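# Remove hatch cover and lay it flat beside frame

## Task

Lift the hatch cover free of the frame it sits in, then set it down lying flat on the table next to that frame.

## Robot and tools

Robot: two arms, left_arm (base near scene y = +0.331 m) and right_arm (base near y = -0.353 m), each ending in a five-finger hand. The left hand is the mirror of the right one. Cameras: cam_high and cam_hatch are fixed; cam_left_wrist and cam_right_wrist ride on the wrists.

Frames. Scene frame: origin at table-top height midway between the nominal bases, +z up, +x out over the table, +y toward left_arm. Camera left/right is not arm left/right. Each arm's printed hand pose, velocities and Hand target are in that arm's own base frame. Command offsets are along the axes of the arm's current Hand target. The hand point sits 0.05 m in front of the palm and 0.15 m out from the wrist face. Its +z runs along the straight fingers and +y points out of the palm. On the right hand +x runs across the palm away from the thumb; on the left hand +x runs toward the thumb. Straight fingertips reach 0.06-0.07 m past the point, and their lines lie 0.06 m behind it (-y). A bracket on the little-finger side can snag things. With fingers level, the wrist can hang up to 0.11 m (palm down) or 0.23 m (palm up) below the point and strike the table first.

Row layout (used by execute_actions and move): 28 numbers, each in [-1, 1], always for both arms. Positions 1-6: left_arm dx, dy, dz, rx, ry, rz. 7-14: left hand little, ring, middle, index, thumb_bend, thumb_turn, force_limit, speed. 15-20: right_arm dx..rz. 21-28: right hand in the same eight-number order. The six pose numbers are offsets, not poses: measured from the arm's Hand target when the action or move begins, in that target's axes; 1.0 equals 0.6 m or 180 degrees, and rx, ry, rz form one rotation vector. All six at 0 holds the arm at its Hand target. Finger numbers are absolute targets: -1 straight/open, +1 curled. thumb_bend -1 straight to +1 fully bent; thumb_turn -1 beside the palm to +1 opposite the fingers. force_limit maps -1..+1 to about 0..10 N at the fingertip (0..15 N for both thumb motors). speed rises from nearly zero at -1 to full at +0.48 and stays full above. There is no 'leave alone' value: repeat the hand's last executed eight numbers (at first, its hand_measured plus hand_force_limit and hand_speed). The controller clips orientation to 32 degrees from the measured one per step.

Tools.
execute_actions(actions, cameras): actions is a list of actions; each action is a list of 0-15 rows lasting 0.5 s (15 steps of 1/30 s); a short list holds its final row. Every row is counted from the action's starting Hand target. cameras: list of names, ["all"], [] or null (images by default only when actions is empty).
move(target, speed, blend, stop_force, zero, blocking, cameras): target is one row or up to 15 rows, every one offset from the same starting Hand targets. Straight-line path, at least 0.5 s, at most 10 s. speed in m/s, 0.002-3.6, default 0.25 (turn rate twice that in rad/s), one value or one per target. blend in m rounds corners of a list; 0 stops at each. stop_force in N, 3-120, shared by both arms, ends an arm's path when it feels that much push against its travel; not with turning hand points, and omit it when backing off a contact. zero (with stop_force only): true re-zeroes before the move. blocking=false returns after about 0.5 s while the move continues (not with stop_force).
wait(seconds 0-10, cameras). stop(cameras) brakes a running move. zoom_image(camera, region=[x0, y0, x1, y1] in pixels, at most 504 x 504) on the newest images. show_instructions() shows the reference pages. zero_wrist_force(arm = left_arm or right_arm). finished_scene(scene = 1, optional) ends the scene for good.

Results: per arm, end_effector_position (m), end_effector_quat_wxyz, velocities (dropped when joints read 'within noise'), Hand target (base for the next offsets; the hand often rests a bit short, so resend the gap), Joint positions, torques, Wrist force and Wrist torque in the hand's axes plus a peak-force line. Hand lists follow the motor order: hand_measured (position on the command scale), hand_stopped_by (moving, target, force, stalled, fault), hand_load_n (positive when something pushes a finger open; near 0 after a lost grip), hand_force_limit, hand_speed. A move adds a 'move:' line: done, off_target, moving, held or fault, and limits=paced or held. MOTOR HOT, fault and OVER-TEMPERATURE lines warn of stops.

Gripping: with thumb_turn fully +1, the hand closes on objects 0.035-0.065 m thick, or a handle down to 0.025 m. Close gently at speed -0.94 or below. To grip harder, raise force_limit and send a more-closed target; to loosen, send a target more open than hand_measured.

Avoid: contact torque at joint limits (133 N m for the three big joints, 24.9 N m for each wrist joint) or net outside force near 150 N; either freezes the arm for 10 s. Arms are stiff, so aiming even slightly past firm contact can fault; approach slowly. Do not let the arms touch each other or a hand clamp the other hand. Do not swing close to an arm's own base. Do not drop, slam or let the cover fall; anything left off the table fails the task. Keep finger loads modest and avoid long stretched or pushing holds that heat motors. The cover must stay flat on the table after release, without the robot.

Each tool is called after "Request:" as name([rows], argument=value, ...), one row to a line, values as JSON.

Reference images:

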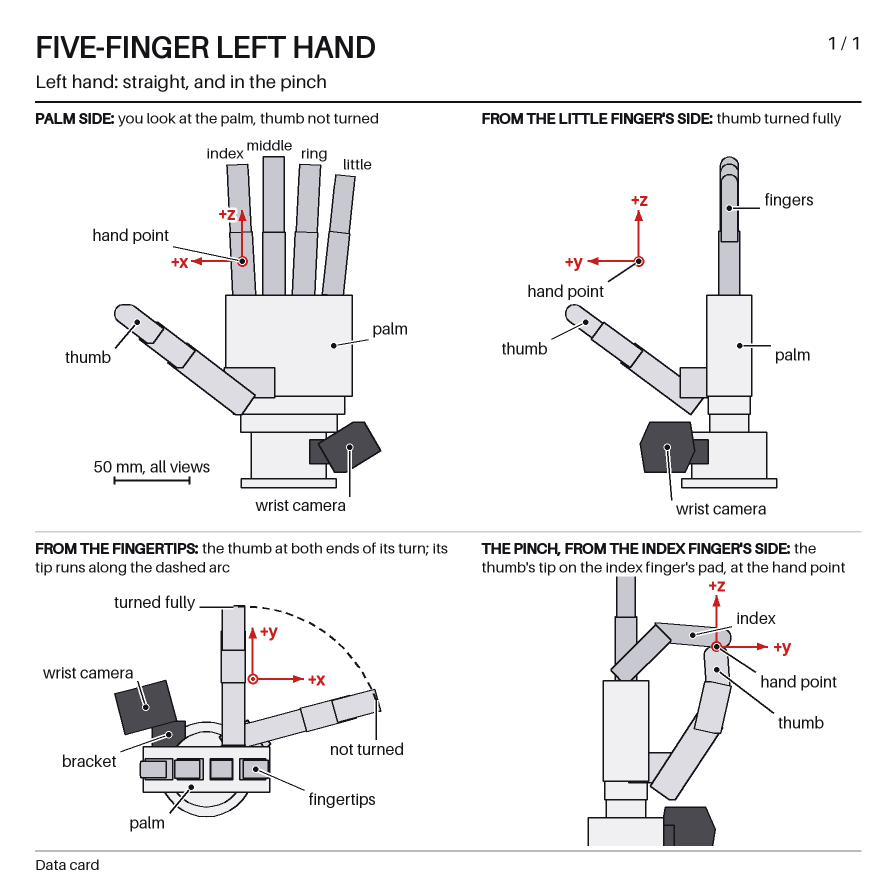

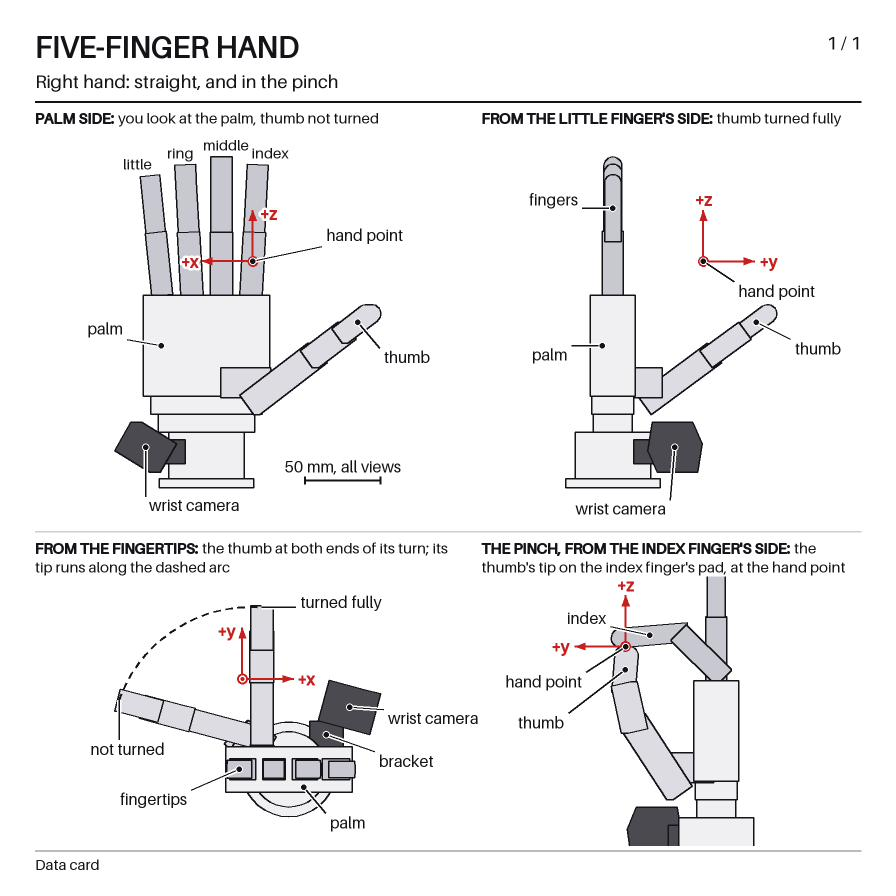

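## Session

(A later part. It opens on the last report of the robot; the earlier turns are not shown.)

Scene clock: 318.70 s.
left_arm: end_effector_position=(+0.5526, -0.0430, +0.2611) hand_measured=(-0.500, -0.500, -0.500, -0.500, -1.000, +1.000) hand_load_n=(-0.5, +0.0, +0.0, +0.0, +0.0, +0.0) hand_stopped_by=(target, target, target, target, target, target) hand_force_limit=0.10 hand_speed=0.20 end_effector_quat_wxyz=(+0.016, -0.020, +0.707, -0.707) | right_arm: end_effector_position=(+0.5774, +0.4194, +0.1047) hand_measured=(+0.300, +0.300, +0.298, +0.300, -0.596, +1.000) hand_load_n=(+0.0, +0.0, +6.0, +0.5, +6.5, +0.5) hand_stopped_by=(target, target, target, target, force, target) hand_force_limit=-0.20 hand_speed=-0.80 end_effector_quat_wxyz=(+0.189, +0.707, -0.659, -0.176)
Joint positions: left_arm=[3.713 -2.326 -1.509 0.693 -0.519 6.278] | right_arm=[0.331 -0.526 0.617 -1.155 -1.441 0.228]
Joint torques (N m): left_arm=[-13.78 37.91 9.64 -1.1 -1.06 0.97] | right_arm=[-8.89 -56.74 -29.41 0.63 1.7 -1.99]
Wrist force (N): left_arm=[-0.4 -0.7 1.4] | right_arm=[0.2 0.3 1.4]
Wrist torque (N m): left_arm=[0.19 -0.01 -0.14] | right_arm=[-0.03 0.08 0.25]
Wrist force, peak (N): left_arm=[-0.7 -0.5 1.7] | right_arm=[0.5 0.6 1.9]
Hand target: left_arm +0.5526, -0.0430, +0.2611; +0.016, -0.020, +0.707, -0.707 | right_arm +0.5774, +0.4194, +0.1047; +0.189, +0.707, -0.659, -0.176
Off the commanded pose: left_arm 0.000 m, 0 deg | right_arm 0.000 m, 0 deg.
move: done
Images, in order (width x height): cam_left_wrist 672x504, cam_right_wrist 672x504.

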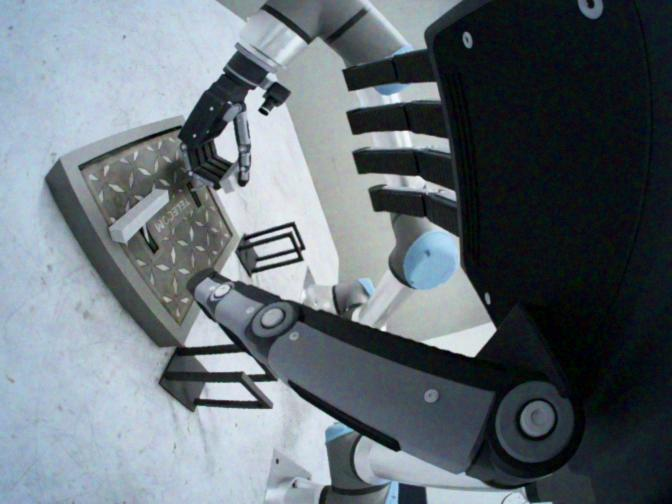

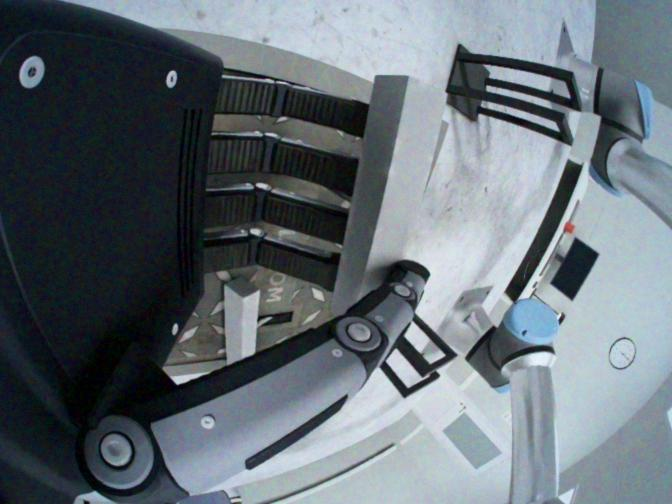

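Request:
move(target=[0,0,0,0,0,0,-0.5,-0.5,-0.5,-0.5,-1,1,0.1,0.2,0.001,-0.015,-0.0015,0.1389,0,0,0.3,0.3,0.3,0.3,0.1,1,-0.2,-0.8], speed=0.03, cameras=["cam_hatch","cam_left_wrist","cam_right_wrist"])

Request:
zoom_image(camera="cam_left_wrist", region=[130, 100, 310, 260])

Scene clock: 326.67 s.
left_arm: end_effector_position=(+0.5526, -0.0430, +0.2611) hand_measured=(-0.500, -0.500, -0.500, -0.500, -1.000, +1.000) hand_load_n=(+0.0, +0.0, +0.0, +0.0, +0.0, +0.0) hand_stopped_by=(target, target, target, target, target, target) hand_force_limit=0.10 hand_speed=0.20 end_effector_quat_wxyz=(+0.016, -0.020, +0.707, -0.707) | right_arm: end_effector_position=(+0.5857, +0.4194, +0.1011) hand_measured=(+0.300, +0.300, +0.298, +0.300, -0.598, +1.000) hand_load_n=(+0.0, +0.5, +10.0, +0.0, +13.5, +1.5) hand_stopped_by=(target, target, target, target, force, target) hand_force_limit=-0.20 hand_speed=-0.80 end_effector_quat_wxyz=(+0.031, +0.731, -0.681, -0.029)
Joint positions: left_arm=[3.713 -2.326 -1.509 0.693 -0.519 6.278] | right_arm=[0.36 -0.814 1.121 -1.795 -1.546 0.289]
Joint torques (N m): left_arm=[-13.42 37.85 10.76 -0.87 -1.33 0.91] | right_arm=[6.07 -54.65 -11.27 -4.63 -3.23 1.73]
Wrist force (N): left_arm=[-0.1 -0.5 1.6] | right_arm=[-2.5 5.8 -9.5]
Wrist torque (N m): left_arm=[0.20 -0.06 -0.13] | right_arm=[-0.24 0.12 0.29]
Wrist force, peak (N): left_arm=[-0.4 -0.7 1.9] | right_arm=[-2.5 5.8 -9.5]
Hand target: left_arm +0.5526, -0.0430, +0.2611; +0.016, -0.020, +0.707, -0.707 | right_arm +0.5857, +0.4194, +0.1010; +0.031, +0.731, -0.681, -0.029
Off the commanded pose: left_arm 0.000 m, 0 deg | right_arm 0.000 m, 0 deg.
move: done
Images, in order (width x height): cam_hatch 896x504, cam_left_wrist 672x504, cam_right_wrist 672x504.

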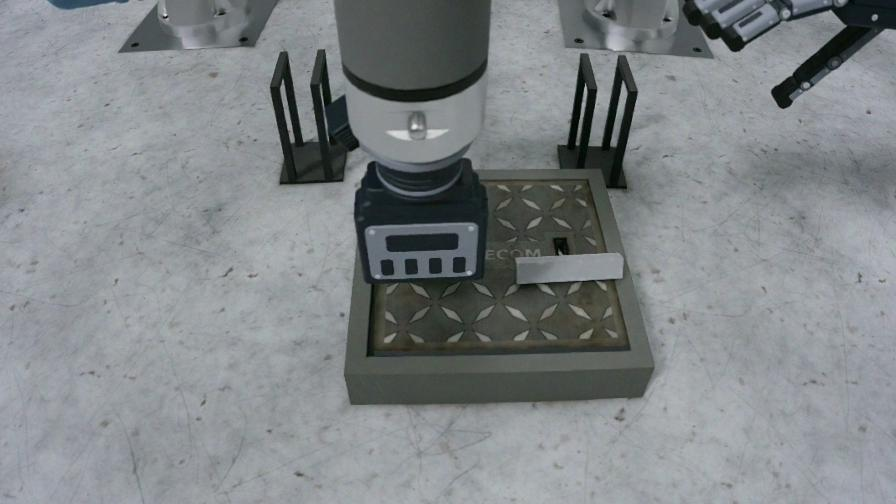

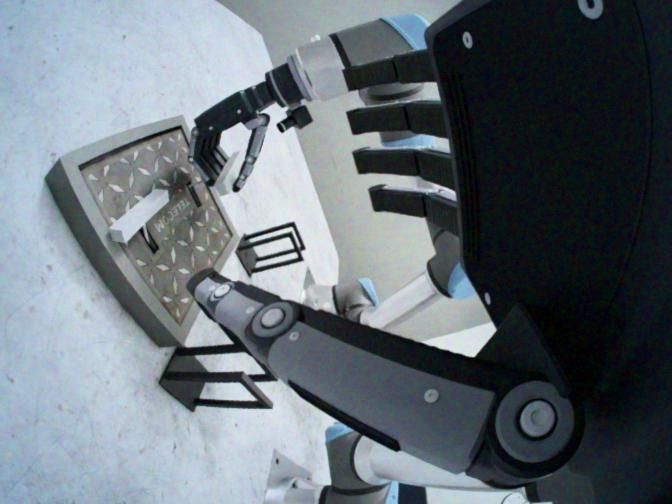

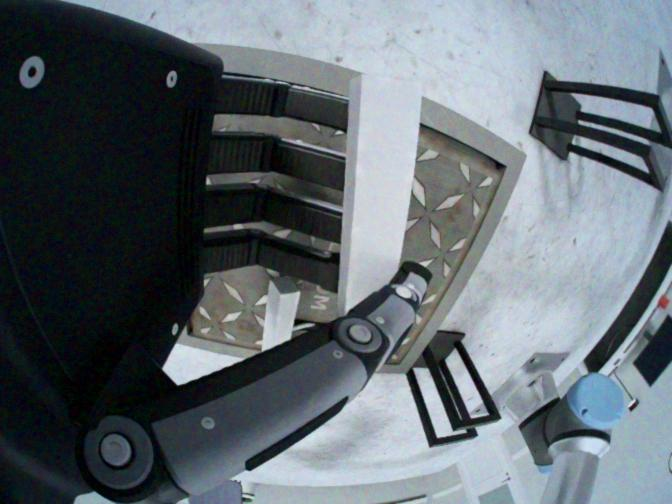

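Scaled by 2.800 from the camera's 672x504 image, which has a finer 960x720 frame.

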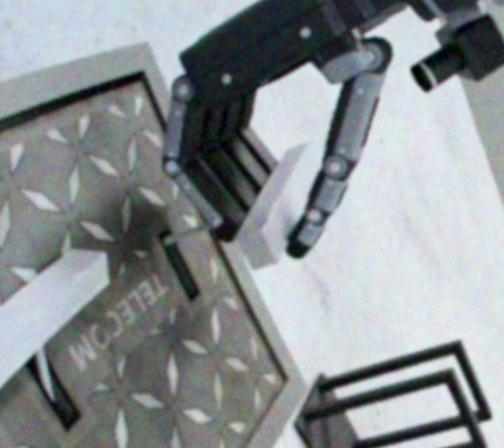

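Request:
move(target=[0,0,0,0,0,0,-0.5,-0.5,-0.5,-0.5,-1,1,0.1,0.2,0,0,-0.01,0,0,0,0.3,0.3,0.3,0.3,0.1,1,-0.2,-0.8], speed=0.03, cameras=["cam_left_wrist","cam_right_wrist"])

Request:
zoom_image(camera="cam_left_wrist", region=[160, 130, 260, 230])

Request:
zoom_image(camera="cam_right_wrist", region=[200, 60, 460, 320])

Scene clock: 327.57 s.
left_arm: end_effector_position=(+0.5526, -0.0430, +0.2611) hand_measured=(-0.500, -0.500, -0.500, -0.500, -1.000, +1.000) hand_load_n=(+0.0, +0.0, +0.0, +0.0, +0.0, +0.0) hand_stopped_by=(target, target, target, target, target, target) hand_force_limit=0.10 hand_speed=0.20 end_effector_quat_wxyz=(+0.016, -0.020, +0.707, -0.707) | right_arm: end_effector_position=(+0.5862, +0.4194, +0.1069) hand_measured=(+0.300, +0.300, +0.298, +0.300, -0.598, +1.000) hand_load_n=(+0.0, +4.5, +15.5, +0.0, +11.0, +1.5) hand_stopped_by=(target, target, target, target, force, target) hand_force_limit=-0.20 hand_speed=-0.80 end_effector_quat_wxyz=(+0.031, +0.731, -0.681, -0.029)
Joint positions: left_arm=[3.713 -2.326 -1.509 0.693 -0.519 6.278] | right_arm=[0.36 -0.818 1.111 -1.782 -1.546 0.289]
Joint torques (N m): left_arm=[-13.44 38.9 9.24 -1.09 -1.24 0.88] | right_arm=[-11.25 -62.74 -30.19 -0.75 -0.5 -1.88]
Wrist force (N): left_arm=[-0.5 -0.7 1.3] | right_arm=[-1.7 2.4 3.2]
Wrist torque (N m): left_arm=[0.18 0.00 -0.14] | right_arm=[-0.15 -0.19 0.20]
Wrist force, peak (N): left_arm=[-0.7 -0.6 1.8] | right_arm=[-2.6 5.7 -9.6]
Hand target: left_arm +0.5526, -0.0430, +0.2611; +0.016, -0.020, +0.707, -0.707 | right_arm +0.5862, +0.4194, +0.1070; +0.031, +0.731, -0.681, -0.029
Off the commanded pose: left_arm 0.000 m, 0 deg | right_arm 0.000 m, 0 deg.
move: done
Images, in order (width x height): cam_left_wrist 672x504, cam_right_wrist 672x504.

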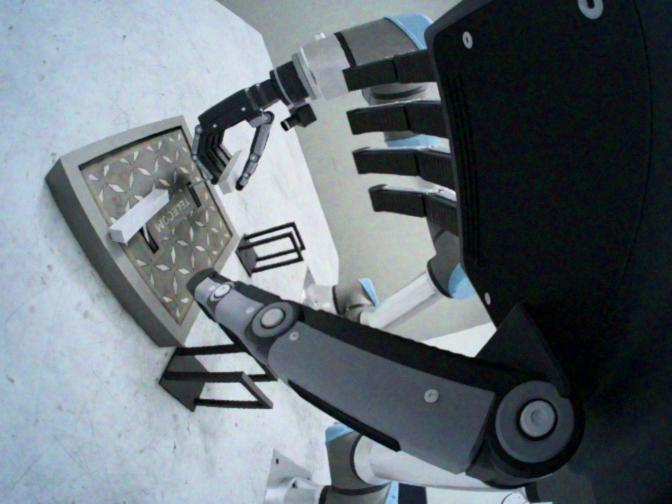

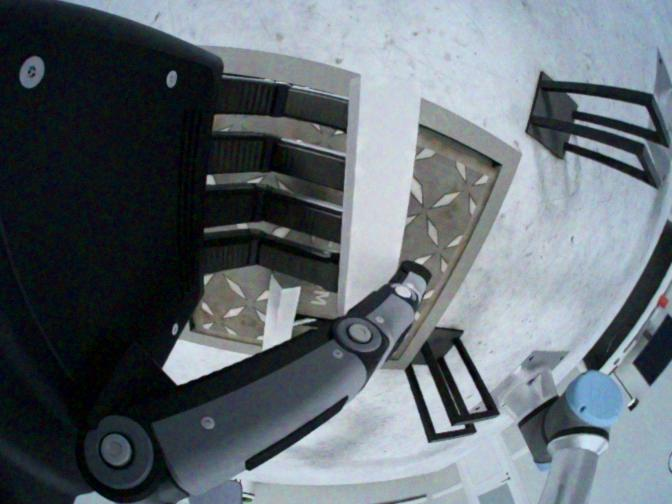

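Scaled by 5.040 from the camera's 672x504 image, which has a finer 960x720 frame.

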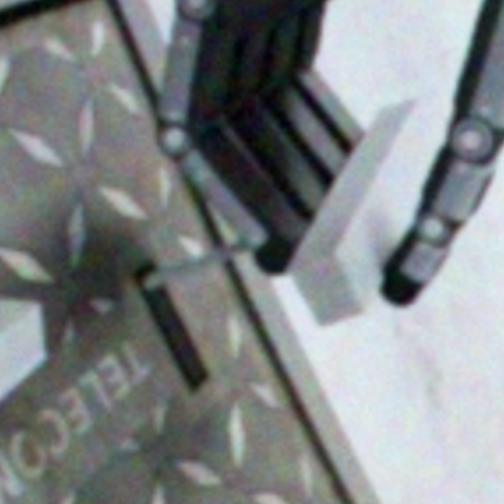

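Scaled by 1.938 from the camera's 672x504 image, which has a finer 960x720 frame.

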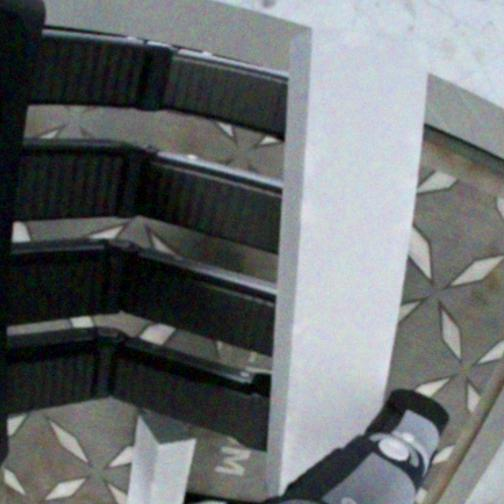

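Request:
move(target=[0,0,0,0,0,0,-0.5,-0.5,-0.5,-0.5,-1,1,0.1,0.2,0.0014,-0.02,0.0033,0,0,0,0.3,0.3,0.3,0.3,0.1,1,-0.2,-0.8], speed=0.02, stop_force=15, cameras=["cam_left_wrist","cam_right_wrist"])

Request:
zoom_image(camera="cam_left_wrist", region=[160, 130, 260, 230])

Scene clock: 329.33 s.
left_arm: end_effector_position=(+0.5526, -0.0430, +0.2611) hand_measured=(-0.500, -0.500, -0.500, -0.500, -1.000, +1.000) hand_load_n=(+0.0, +0.0, +0.0, -0.5, -0.5, +0.0) hand_stopped_by=(target, target, target, target, target, target) hand_force_limit=0.10 hand_speed=0.20 end_effector_quat_wxyz=(+0.016, -0.020, +0.707, -0.707) | right_arm: end_effector_position=(+0.5980, +0.4194, +0.1040) hand_measured=(+0.300, +0.300, +0.298, +0.300, -0.598, +1.000) hand_load_n=(+0.0, +1.5, +14.5, +5.0, +9.5, +1.5) hand_stopped_by=(target, target, target, target, force, target) hand_force_limit=-0.20 hand_speed=-0.80 end_effector_quat_wxyz=(+0.031, +0.731, -0.681, -0.029)
Joint positions: left_arm=[3.713 -2.326 -1.509 0.693 -0.519 6.278] | right_arm=[0.354 -0.789 1.068 -1.767 -1.546 0.284]
Joint torques (N m): left_arm=[-14.64 37.86 10.18 -0.94 -1.43 0.92] | right_arm=[-10.9 -49.24 -30.51 -1.48 0.05 -2.1]
Wrist force (N): left_arm=[-0.6 -0.6 1.5] | right_arm=[-0.5 4.7 1.0]
Wrist torque (N m): left_arm=[0.20 0.02 -0.15] | right_arm=[-0.19 0.00 0.37]
Wrist force, peak (N): left_arm=[-0.7 -0.7 1.6] | right_arm=[-3.0 5.9 0.2]
Hand target: left_arm +0.5526, -0.0430, +0.2611; +0.016, -0.020, +0.707, -0.707 | right_arm +0.5980, +0.4194, +0.1040; +0.031, +0.731, -0.681, -0.029
Off the commanded pose: left_arm 0.000 m, 0 deg | right_arm 0.000 m, 0 deg.
move: done
Images, in order (width x height): cam_left_wrist 672x504, cam_right_wrist 672x504.

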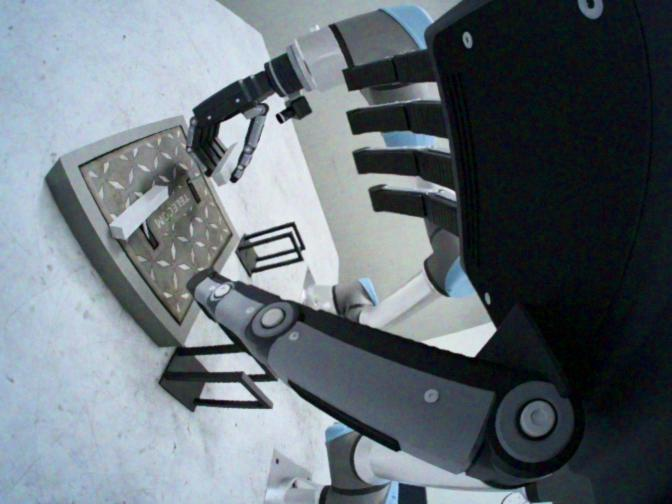

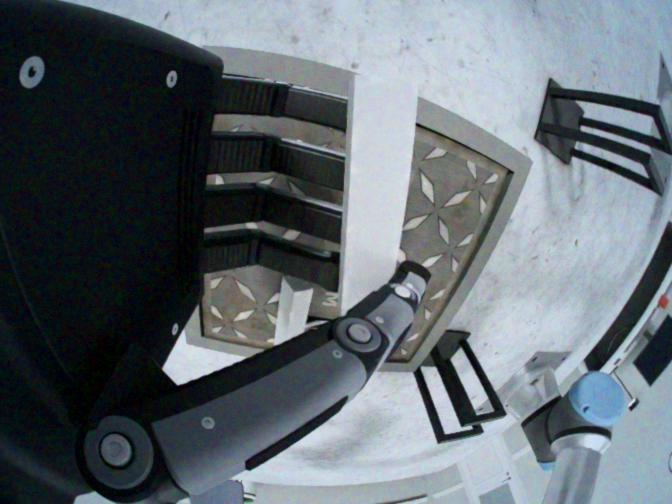

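Scaled by 5.040 from the camera's 672x504 image, which has a finer 960x720 frame.

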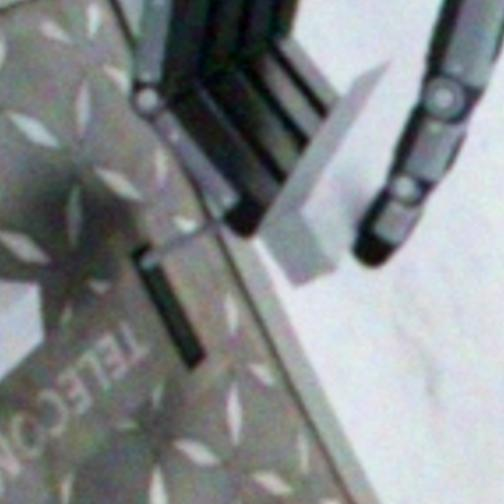

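Request:
move(target=[0,0,0,0,0,0,-0.5,-0.5,-0.5,-0.5,-1,1,0.1,0.2,0.0017,-0.025,0.0033,0,0,0,0.3,0.3,0.3,0.3,0.1,1,-0.2,-0.8], speed=0.02, stop_force=15, cameras=["cam_left_wrist","cam_right_wrist"])

Request:
zoom_image(camera="cam_left_wrist", region=[160, 120, 260, 220])

Request:
zoom_image(camera="cam_right_wrist", region=[200, 60, 460, 320])

Scene clock: 331.07 s.
left_arm: end_effector_position=(+0.5526, -0.0430, +0.2611) hand_measured=(-0.500, -0.500, -0.500, -0.500, -1.000, +1.000) hand_load_n=(+0.0, +0.0, +0.0, +0.0, +0.0, +0.0) hand_stopped_by=(target, target, target, target, target, target) hand_force_limit=0.10 hand_speed=0.20 end_effector_quat_wxyz=(+0.016, -0.020, +0.707, -0.707) | right_arm: end_effector_position=(+0.6128, +0.4194, +0.1008) hand_measured=(+0.300, +0.298, +0.298, +0.300, -0.598, +1.000) hand_load_n=(+3.0, +14.0, +19.0, +2.0, +16.0, +3.0) hand_stopped_by=(target, target, target, target, force, target) hand_force_limit=-0.20 hand_speed=-0.80 end_effector_quat_wxyz=(+0.031, +0.731, -0.681, -0.029)
Joint positions: left_arm=[3.713 -2.326 -1.509 0.693 -0.519 6.278] | right_arm=[0.348 -0.753 1.01 -1.746 -1.547 0.277]
Joint torques (N m): left_arm=[-15.05 37.44 10.4 -0.78 -1.12 1.01] | right_arm=[-20.49 -46.13 -29.47 -2.56 -5.27 -3]
Wrist force (N): left_arm=[-0.6 -0.4 1.3] | right_arm=[-10.8 12.6 -4.8]
Wrist torque (N m): left_arm=[0.24 0.01 -0.15] | right_arm=[-0.62 -0.45 0.83]
Wrist force, peak (N): left_arm=[-0.5 -0.6 1.8] | right_arm=[-11.3 12.8 -5.1]
Hand target: left_arm +0.5526, -0.0430, +0.2611; +0.016, -0.020, +0.707, -0.707 | right_arm +0.6128, +0.4194, +0.1008; +0.031, +0.731, -0.681, -0.029
Off the commanded pose: left_arm 0.000 m, 0 deg | right_arm 0.000 m, 0 deg.
move: done
Images, in order (width x height): cam_left_wrist 672x504, cam_right_wrist 672x504.

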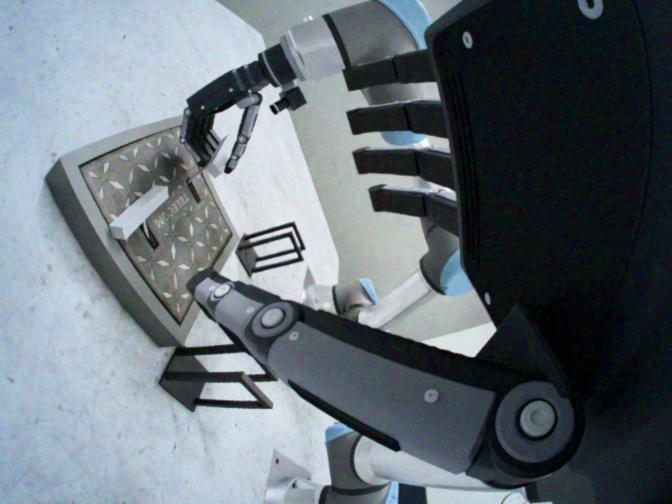

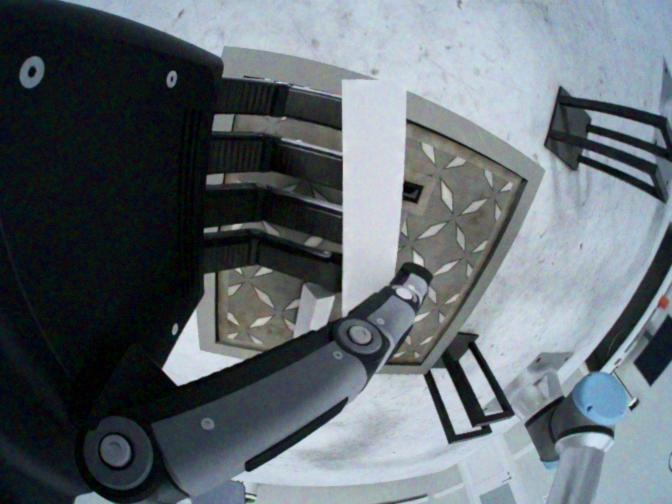

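Scaled by 5.040 from the camera's 672x504 image, which has a finer 960x720 frame.

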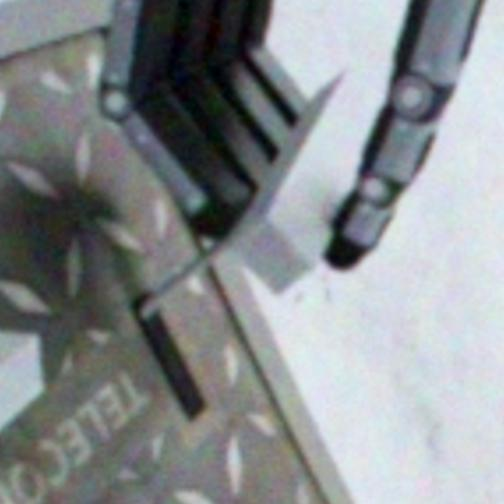

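Scaled by 1.938 from the camera's 672x504 image, which has a finer 960x720 frame.

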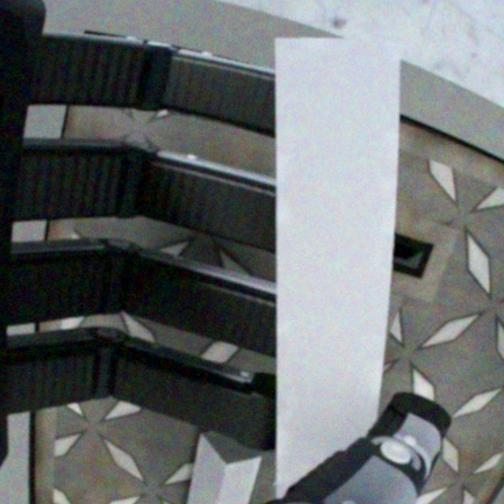

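Request:
move(target=[0,0,0,0,0,0,-0.5,-0.5,-0.5,-0.5,-1,1,0.1,0.2,0.0017,0.006,-0.004,0,0,0,0.3,0.3,0.3,0.3,0.1,1,-0.2,-0.8], speed=0.02, cameras=[])

Request:
move(target=[0,0,0,0,0,0,-0.5,-0.5,-0.5,-0.5,-1,1,0.1,0.2,0,0,0,0,0,0,0.3,0.3,0.3,0.3,-0.75,1,-0.2,-0.7], speed=0.02, cameras=["cam_hatch","cam_left_wrist","cam_right_wrist"])

Request:
zoom_image(camera="cam_left_wrist", region=[160, 120, 260, 220])

Request:
zoom_image(camera="cam_right_wrist", region=[200, 60, 460, 320])

Scene clock: 332.00 s.
left_arm: end_effector_position=(+0.5526, -0.0430, +0.2611) hand_measured=(-0.500, -0.500, -0.500, -0.500, -1.000, +1.000) hand_load_n=(+0.0, +0.0, +0.0, +0.0, +0.0, +0.0) hand_stopped_by=(target, target, target, target, target, target) hand_force_limit=0.10 hand_speed=0.20 end_effector_quat_wxyz=(+0.016, -0.020, +0.707, -0.707) | right_arm: end_effector_position=(+0.6096, +0.4182, +0.1034) hand_measured=(+0.300, +0.298, +0.298, +0.300, -0.598, +1.000) hand_load_n=(+2.0, +14.0, +19.5, +2.0, +17.5, +2.0) hand_stopped_by=(target, target, target, target, force, target) hand_force_limit=-0.20 hand_speed=-0.80 end_effector_quat_wxyz=(+0.031, +0.731, -0.681, -0.029)
Joint positions: left_arm=[3.713 -2.326 -1.509 0.693 -0.519 6.278] | right_arm=[0.348 -0.764 1.024 -1.748 -1.547 0.277]
Joint torques (N m): left_arm=[-14.5 38.33 10.2 -0.89 -1.25 0.76] | right_arm=[-15.73 -67.27 -17.23 -5.41 -3.31 -2.61]
Wrist force (N): left_arm=[-0.5 -0.8 1.3] | right_arm=[-6.1 8.2 5.0]
Wrist torque (N m): left_arm=[0.17 0.00 -0.14] | right_arm=[-0.30 -0.54 0.60]
Wrist force, peak (N): left_arm=[-0.5 -0.6 1.7] | right_arm=[-11.0 12.7 -5.0]
Hand target: left_arm +0.5526, -0.0430, +0.2611; +0.016, -0.020, +0.707, -0.707 | right_arm +0.6095, +0.4182, +0.1035; +0.031, +0.731, -0.681, -0.029
Off the commanded pose: left_arm 0.000 m, 0 deg | right_arm 0.000 m, 0 deg.
move: done
No camera images: "cameras" was empty.

Scene clock: 332.63 s.
left_arm: end_effector_position=(+0.5526, -0.0430, +0.2611) hand_measured=(-0.500, -0.500, -0.500, -0.500, -1.000, +1.000) hand_load_n=(+0.0, +0.0, +0.0, +0.0, +0.0, +0.0) hand_stopped_by=(target, target, target, target, target, target) hand_force_limit=0.10 hand_speed=0.20 end_effector_quat_wxyz=(+0.016, -0.020, +0.707, -0.707) | right_arm: end_effector_position=(+0.6096, +0.4181, +0.1035) hand_measured=(+0.300, +0.300, +0.300, +0.300, -0.750, +1.000) hand_load_n=(+0.0, +1.0, +1.5, +0.0, +0.0, +0.0) hand_stopped_by=(target, target, target, target, target, target) hand_force_limit=-0.20 hand_speed=-0.70 end_effector_quat_wxyz=(+0.031, +0.731, -0.681, -0.029)
Joint positions: left_arm=[3.713 -2.326 -1.509 0.693 -0.519 6.278] | right_arm=[0.348 -0.764 1.024 -1.749 -1.547 0.277]
Joint torques (N m): left_arm=[-14.66 38.14 10.73 -0.85 -1.14 0.88] | right_arm=[2.43 -58.18 -15.91 -0.57 1.04 -0.86]
Wrist force (N): left_arm=[-0.4 -0.7 1.4] | right_arm=[0.5 0.3 1.9]
Wrist torque (N m): left_arm=[0.19 -0.02 -0.14] | right_arm=[-0.07 0.15 0.19]
Wrist force, peak (N): left_arm=[-0.6 -0.7 1.7] | right_arm=[-6.6 8.0 5.0]
Hand target: left_arm +0.5526, -0.0430, +0.2611; +0.016, -0.020, +0.707, -0.707 | right_arm +0.6095, +0.4182, +0.1035; +0.031, +0.731, -0.681, -0.029
Off the commanded pose: left_arm 0.000 m, 0 deg | right_arm 0.000 m, 0 deg.
move: done
Images, in order (width x height): cam_hatch 896x504, cam_left_wrist 672x504, cam_right_wrist 672x504.

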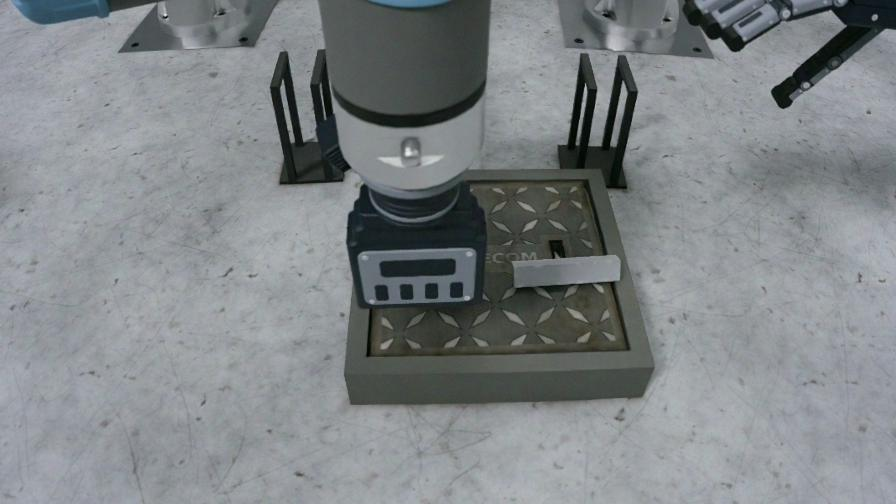

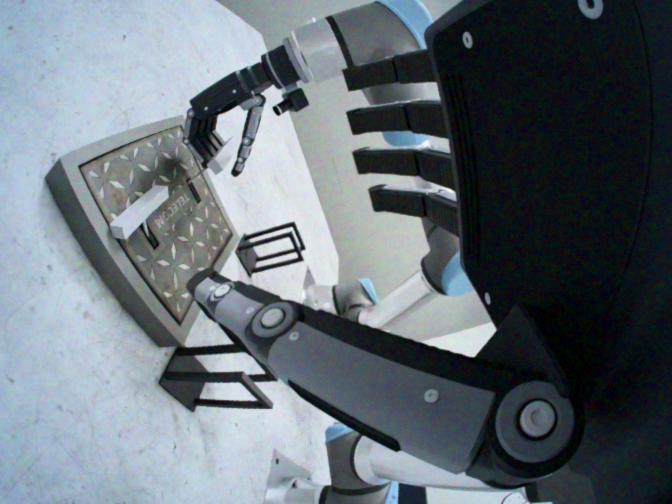

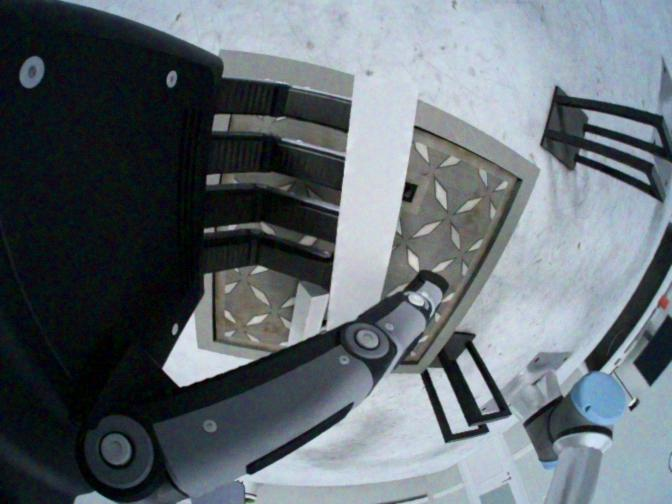

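Scaled by 5.040 from the camera's 672x504 image, which has a finer 960x720 frame.

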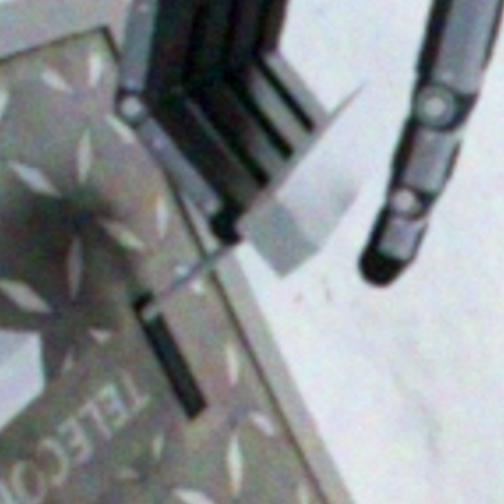

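Scaled by 1.938 from the camera's 672x504 image, which has a finer 960x720 frame.

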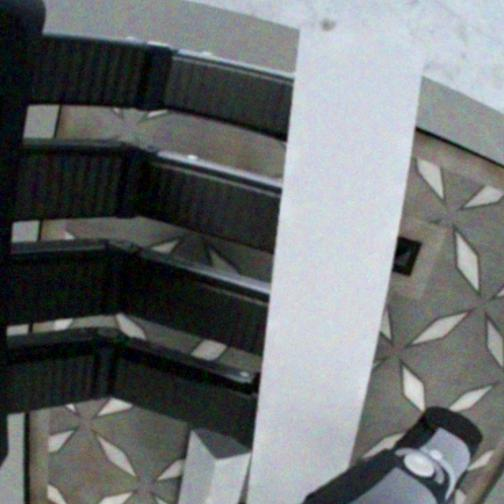

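Request:
move(target=[0,0,0,0,0,0,-0.5,-0.5,-0.5,-0.5,-1,1,0.1,0.2,0,0,0,0,0,0,0.3,0.3,0.3,0.3,-0.2,1,-0.55,-0.85], speed=0.02, cameras=["cam_left_wrist","cam_right_wrist"])

Request:
zoom_image(camera="cam_left_wrist", region=[160, 120, 260, 220])

Request:
zoom_image(camera="cam_right_wrist", region=[200, 60, 460, 320])

Scene clock: 335.13 s.
left_arm: end_effector_position=(+0.5526, -0.0430, +0.2611) hand_measured=(-0.500, -0.500, -0.500, -0.500, -1.000, +1.000) hand_load_n=(+0.0, +0.0, +0.0, -0.5, +0.0, +0.0) hand_stopped_by=(target, target, target, target, target, target) hand_force_limit=0.10 hand_speed=0.20 end_effector_quat_wxyz=(+0.016, -0.020, +0.707, -0.707) | right_arm: end_effector_position=(+0.6095, +0.4182, +0.1035) hand_measured=(+0.300, +0.300, +0.300, +0.300, -0.322, +1.000) hand_load_n=(+0.0, +2.0, +0.5, +1.0, +3.5, +1.0) hand_stopped_by=(target, target, target, target, force, target) hand_force_limit=-0.55 hand_speed=-0.85 end_effector_quat_wxyz=(+0.031, +0.731, -0.681, -0.029)
Joint positions: left_arm=[3.713 -2.326 -1.509 0.693 -0.519 6.278] | right_arm=[0.348 -0.764 1.024 -1.748 -1.547 0.277]
Joint torques (N m): left_arm=[-14.59 37.72 10.21 -0.92 -1.22 0.81] | right_arm=[8.26 -50.56 -15.29 -0.69 1.33 0.97]
Wrist force (N): left_arm=[-0.6 -0.5 1.1] | right_arm=[0.4 0.3 2.1]
Wrist torque (N m): left_arm=[0.23 0.01 -0.16] | right_arm=[-0.11 0.16 0.18]
Wrist force, peak (N): left_arm=[-0.7 -0.6 1.8] | right_arm=[0.5 0.4 2.3]
Hand target: left_arm +0.5526, -0.0430, +0.2611; +0.016, -0.020, +0.707, -0.707 | right_arm +0.6095, +0.4182, +0.1035; +0.031, +0.731, -0.681, -0.029
Off the commanded pose: left_arm 0.000 m, 0 deg | right_arm 0.000 m, 0 deg.
move: done
Images, in order (width x height): cam_left_wrist 672x504, cam_right_wrist 672x504.

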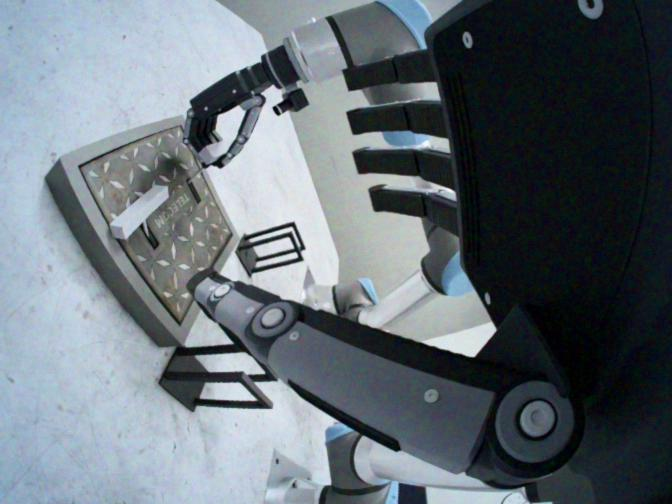

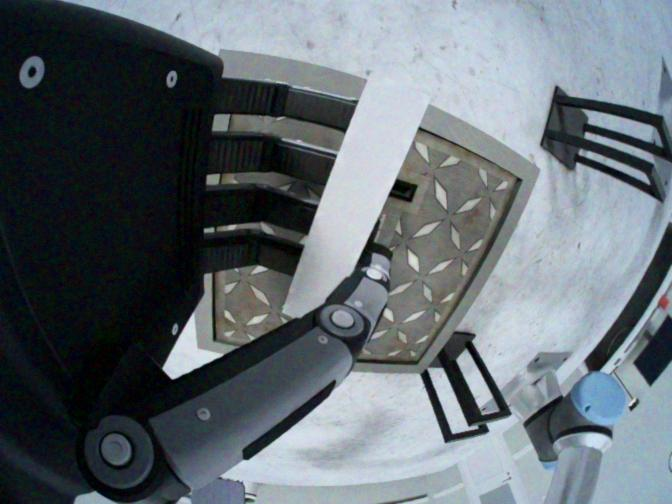

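Scaled by 5.040 from the camera's 672x504 image, which has a finer 960x720 frame.

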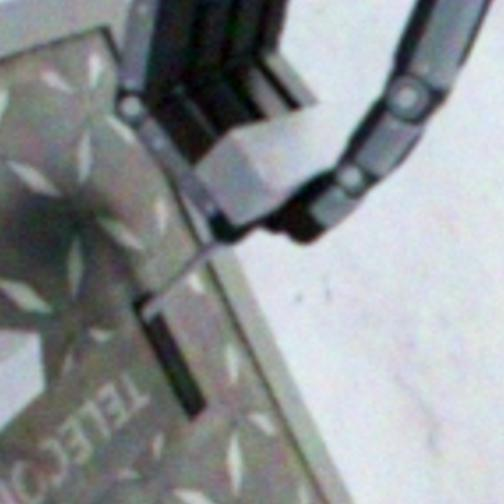

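Scaled by 1.938 from the camera's 672x504 image, which has a finer 960x720 frame.

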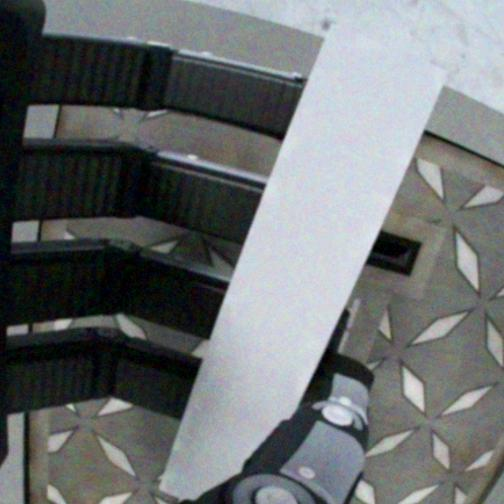

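Request:
move(target=[0,0,0,0,0,0,-0.5,-0.5,-0.5,-0.5,-1,1,0.1,0.2,0,0,0,0,0,0,0.3,0.3,0.3,0.3,-0.6,1,-0.55,-0.6], speed=0.02, cameras=[])

Request:
move(target=[0,0,0,0,0,0,-0.5,-0.5,-0.5,-0.5,-1,1,0.1,0.2,0.0032,-0.005,0,0,0,0.1,0.3,0.3,0.3,0.3,-0.6,1,-0.55,-0.6], speed=0.04, stop_force=12, cameras=["cam_left_wrist","cam_right_wrist"])

Request:
zoom_image(camera="cam_left_wrist", region=[160, 120, 260, 220])

Request:
zoom_image(camera="cam_right_wrist", region=[200, 60, 460, 320])

Scene clock: 336.37 s.
left_arm: end_effector_position=(+0.5526, -0.0430, +0.2611) hand_measured=(-0.500, -0.500, -0.500, -0.500, -1.000, +1.000) hand_load_n=(+0.0, +0.0, +0.0, +0.0, +0.0, +0.0) hand_stopped_by=(target, target, target, target, target, target) hand_force_limit=0.10 hand_speed=0.20 end_effector_quat_wxyz=(+0.016, -0.020, +0.707, -0.707) | right_arm: end_effector_position=(+0.6095, +0.4182, +0.1035) hand_measured=(+0.300, +0.300, +0.300, +0.300, -0.600, +1.000) hand_load_n=(+0.0, +1.5, +0.0, +0.5, +0.0, +0.0) hand_stopped_by=(target, target, target, target, target, target) hand_force_limit=-0.55 hand_speed=-0.60 end_effector_quat_wxyz=(+0.031, +0.731, -0.681, -0.029)
Joint positions: left_arm=[3.713 -2.326 -1.509 0.693 -0.519 6.278] | right_arm=[0.348 -0.764 1.024 -1.748 -1.547 0.277]
Joint torques (N m): left_arm=[-14.22 37.97 11.46 -0.84 -1.3 0.95] | right_arm=[7.52 -51.19 -15.48 -0.82 1.4 1.1]
Wrist force (N): left_arm=[-0.5 -0.6 1.2] | right_arm=[0.5 0.2 1.9]
Wrist torque (N m): left_arm=[0.21 0.00 -0.15] | right_arm=[-0.12 0.16 0.19]
Wrist force, peak (N): left_arm=[-0.6 -0.7 1.7] | right_arm=[0.3 0.4 2.3]
Hand target: left_arm +0.5526, -0.0430, +0.2611; +0.016, -0.020, +0.707, -0.707 | right_arm +0.6095, +0.4182, +0.1035; +0.031, +0.731, -0.681, -0.029
Off the commanded pose: left_arm 0.000 m, 0 deg | right_arm 0.000 m, 0 deg.
move: done
No camera images: "cameras" was empty.

Scene clock: 341.07 s.
left_arm: end_effector_position=(+0.5526, -0.0430, +0.2611) hand_measured=(-0.500, -0.500, -0.500, -0.500, -1.000, +1.000) hand_load_n=(+0.0, +0.0, +0.0, -0.5, +0.0, +0.0) hand_stopped_by=(target, target, target, target, target, target) hand_force_limit=0.10 hand_speed=0.20 end_effector_quat_wxyz=(+0.016, -0.020, +0.707, -0.707) | right_arm: end_effector_position=(+0.6126, +0.4165, +0.1032) hand_measured=(+0.300, +0.300, +0.300, +0.300, -0.600, +1.000) hand_load_n=(+0.0, +0.5, +0.0, +1.5, -0.5, +0.0) hand_stopped_by=(target, target, target, target, target, target) hand_force_limit=-0.55 hand_speed=-0.60 end_effector_quat_wxyz=(-0.035, -0.615, +0.787, +0.024)
Joint positions: left_arm=[3.713 -2.326 -1.509 0.693 -0.519 6.278] | right_arm=[0.327 -0.808 1.101 -1.781 -1.549 0.571]
Joint torques (N m): left_arm=[-13.89 38.93 10.22 -0.79 -1.14 0.82] | right_arm=[-8.8 -62.71 -14.03 -4.1 -1.23 2.16]
Wrist force (N): left_arm=[-0.6 -0.7 1.5] | right_arm=[1.3 0.4 1.7]
Wrist torque (N m): left_arm=[0.18 0.02 -0.15] | right_arm=[-0.08 0.14 0.12]
Wrist force, peak (N): left_arm=[-0.5 -0.8 1.8] | right_arm=[1.2 0.4 2.1]
Hand target: left_arm +0.5526, -0.0430, +0.2611; +0.016, -0.020, +0.707, -0.707 | right_arm +0.6126, +0.4165, +0.1032; -0.035, -0.615, +0.787, +0.024
Off the commanded pose: left_arm 0.000 m, 0 deg | right_arm 0.000 m, 0 deg.
move: done
Images, in order (width x height): cam_left_wrist 672x504, cam_right_wrist 672x504.

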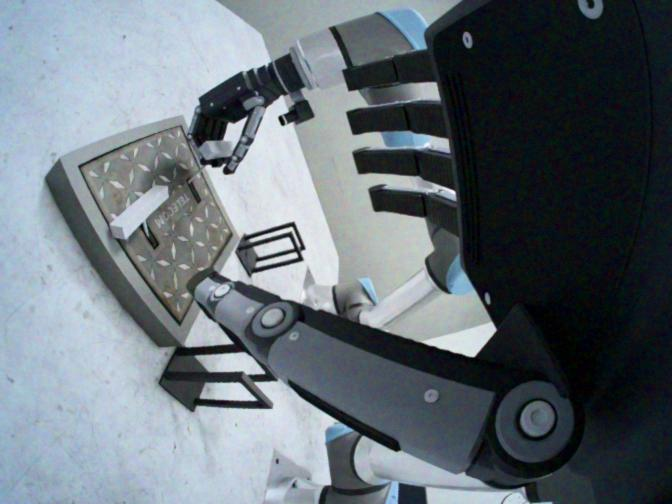

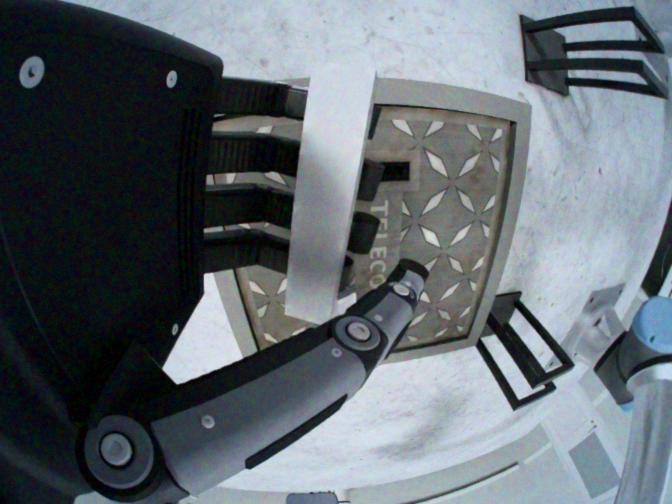

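Scaled by 5.040 from the camera's 672x504 image, which has a finer 960x720 frame.

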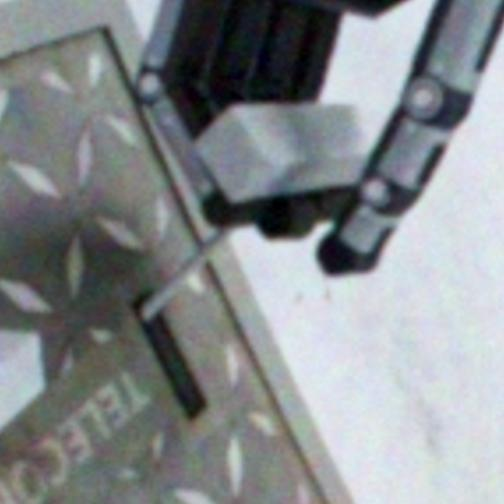

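Scaled by 1.938 from the camera's 672x504 image, which has a finer 960x720 frame.

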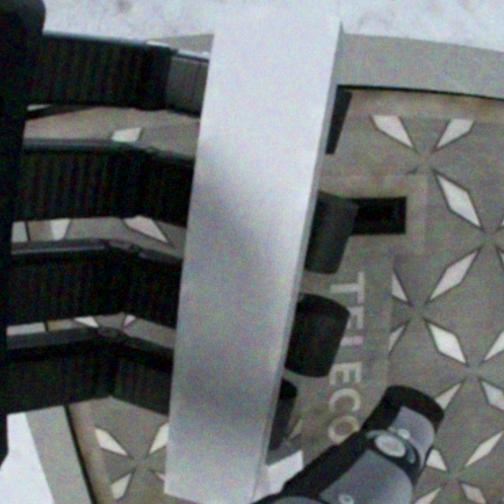

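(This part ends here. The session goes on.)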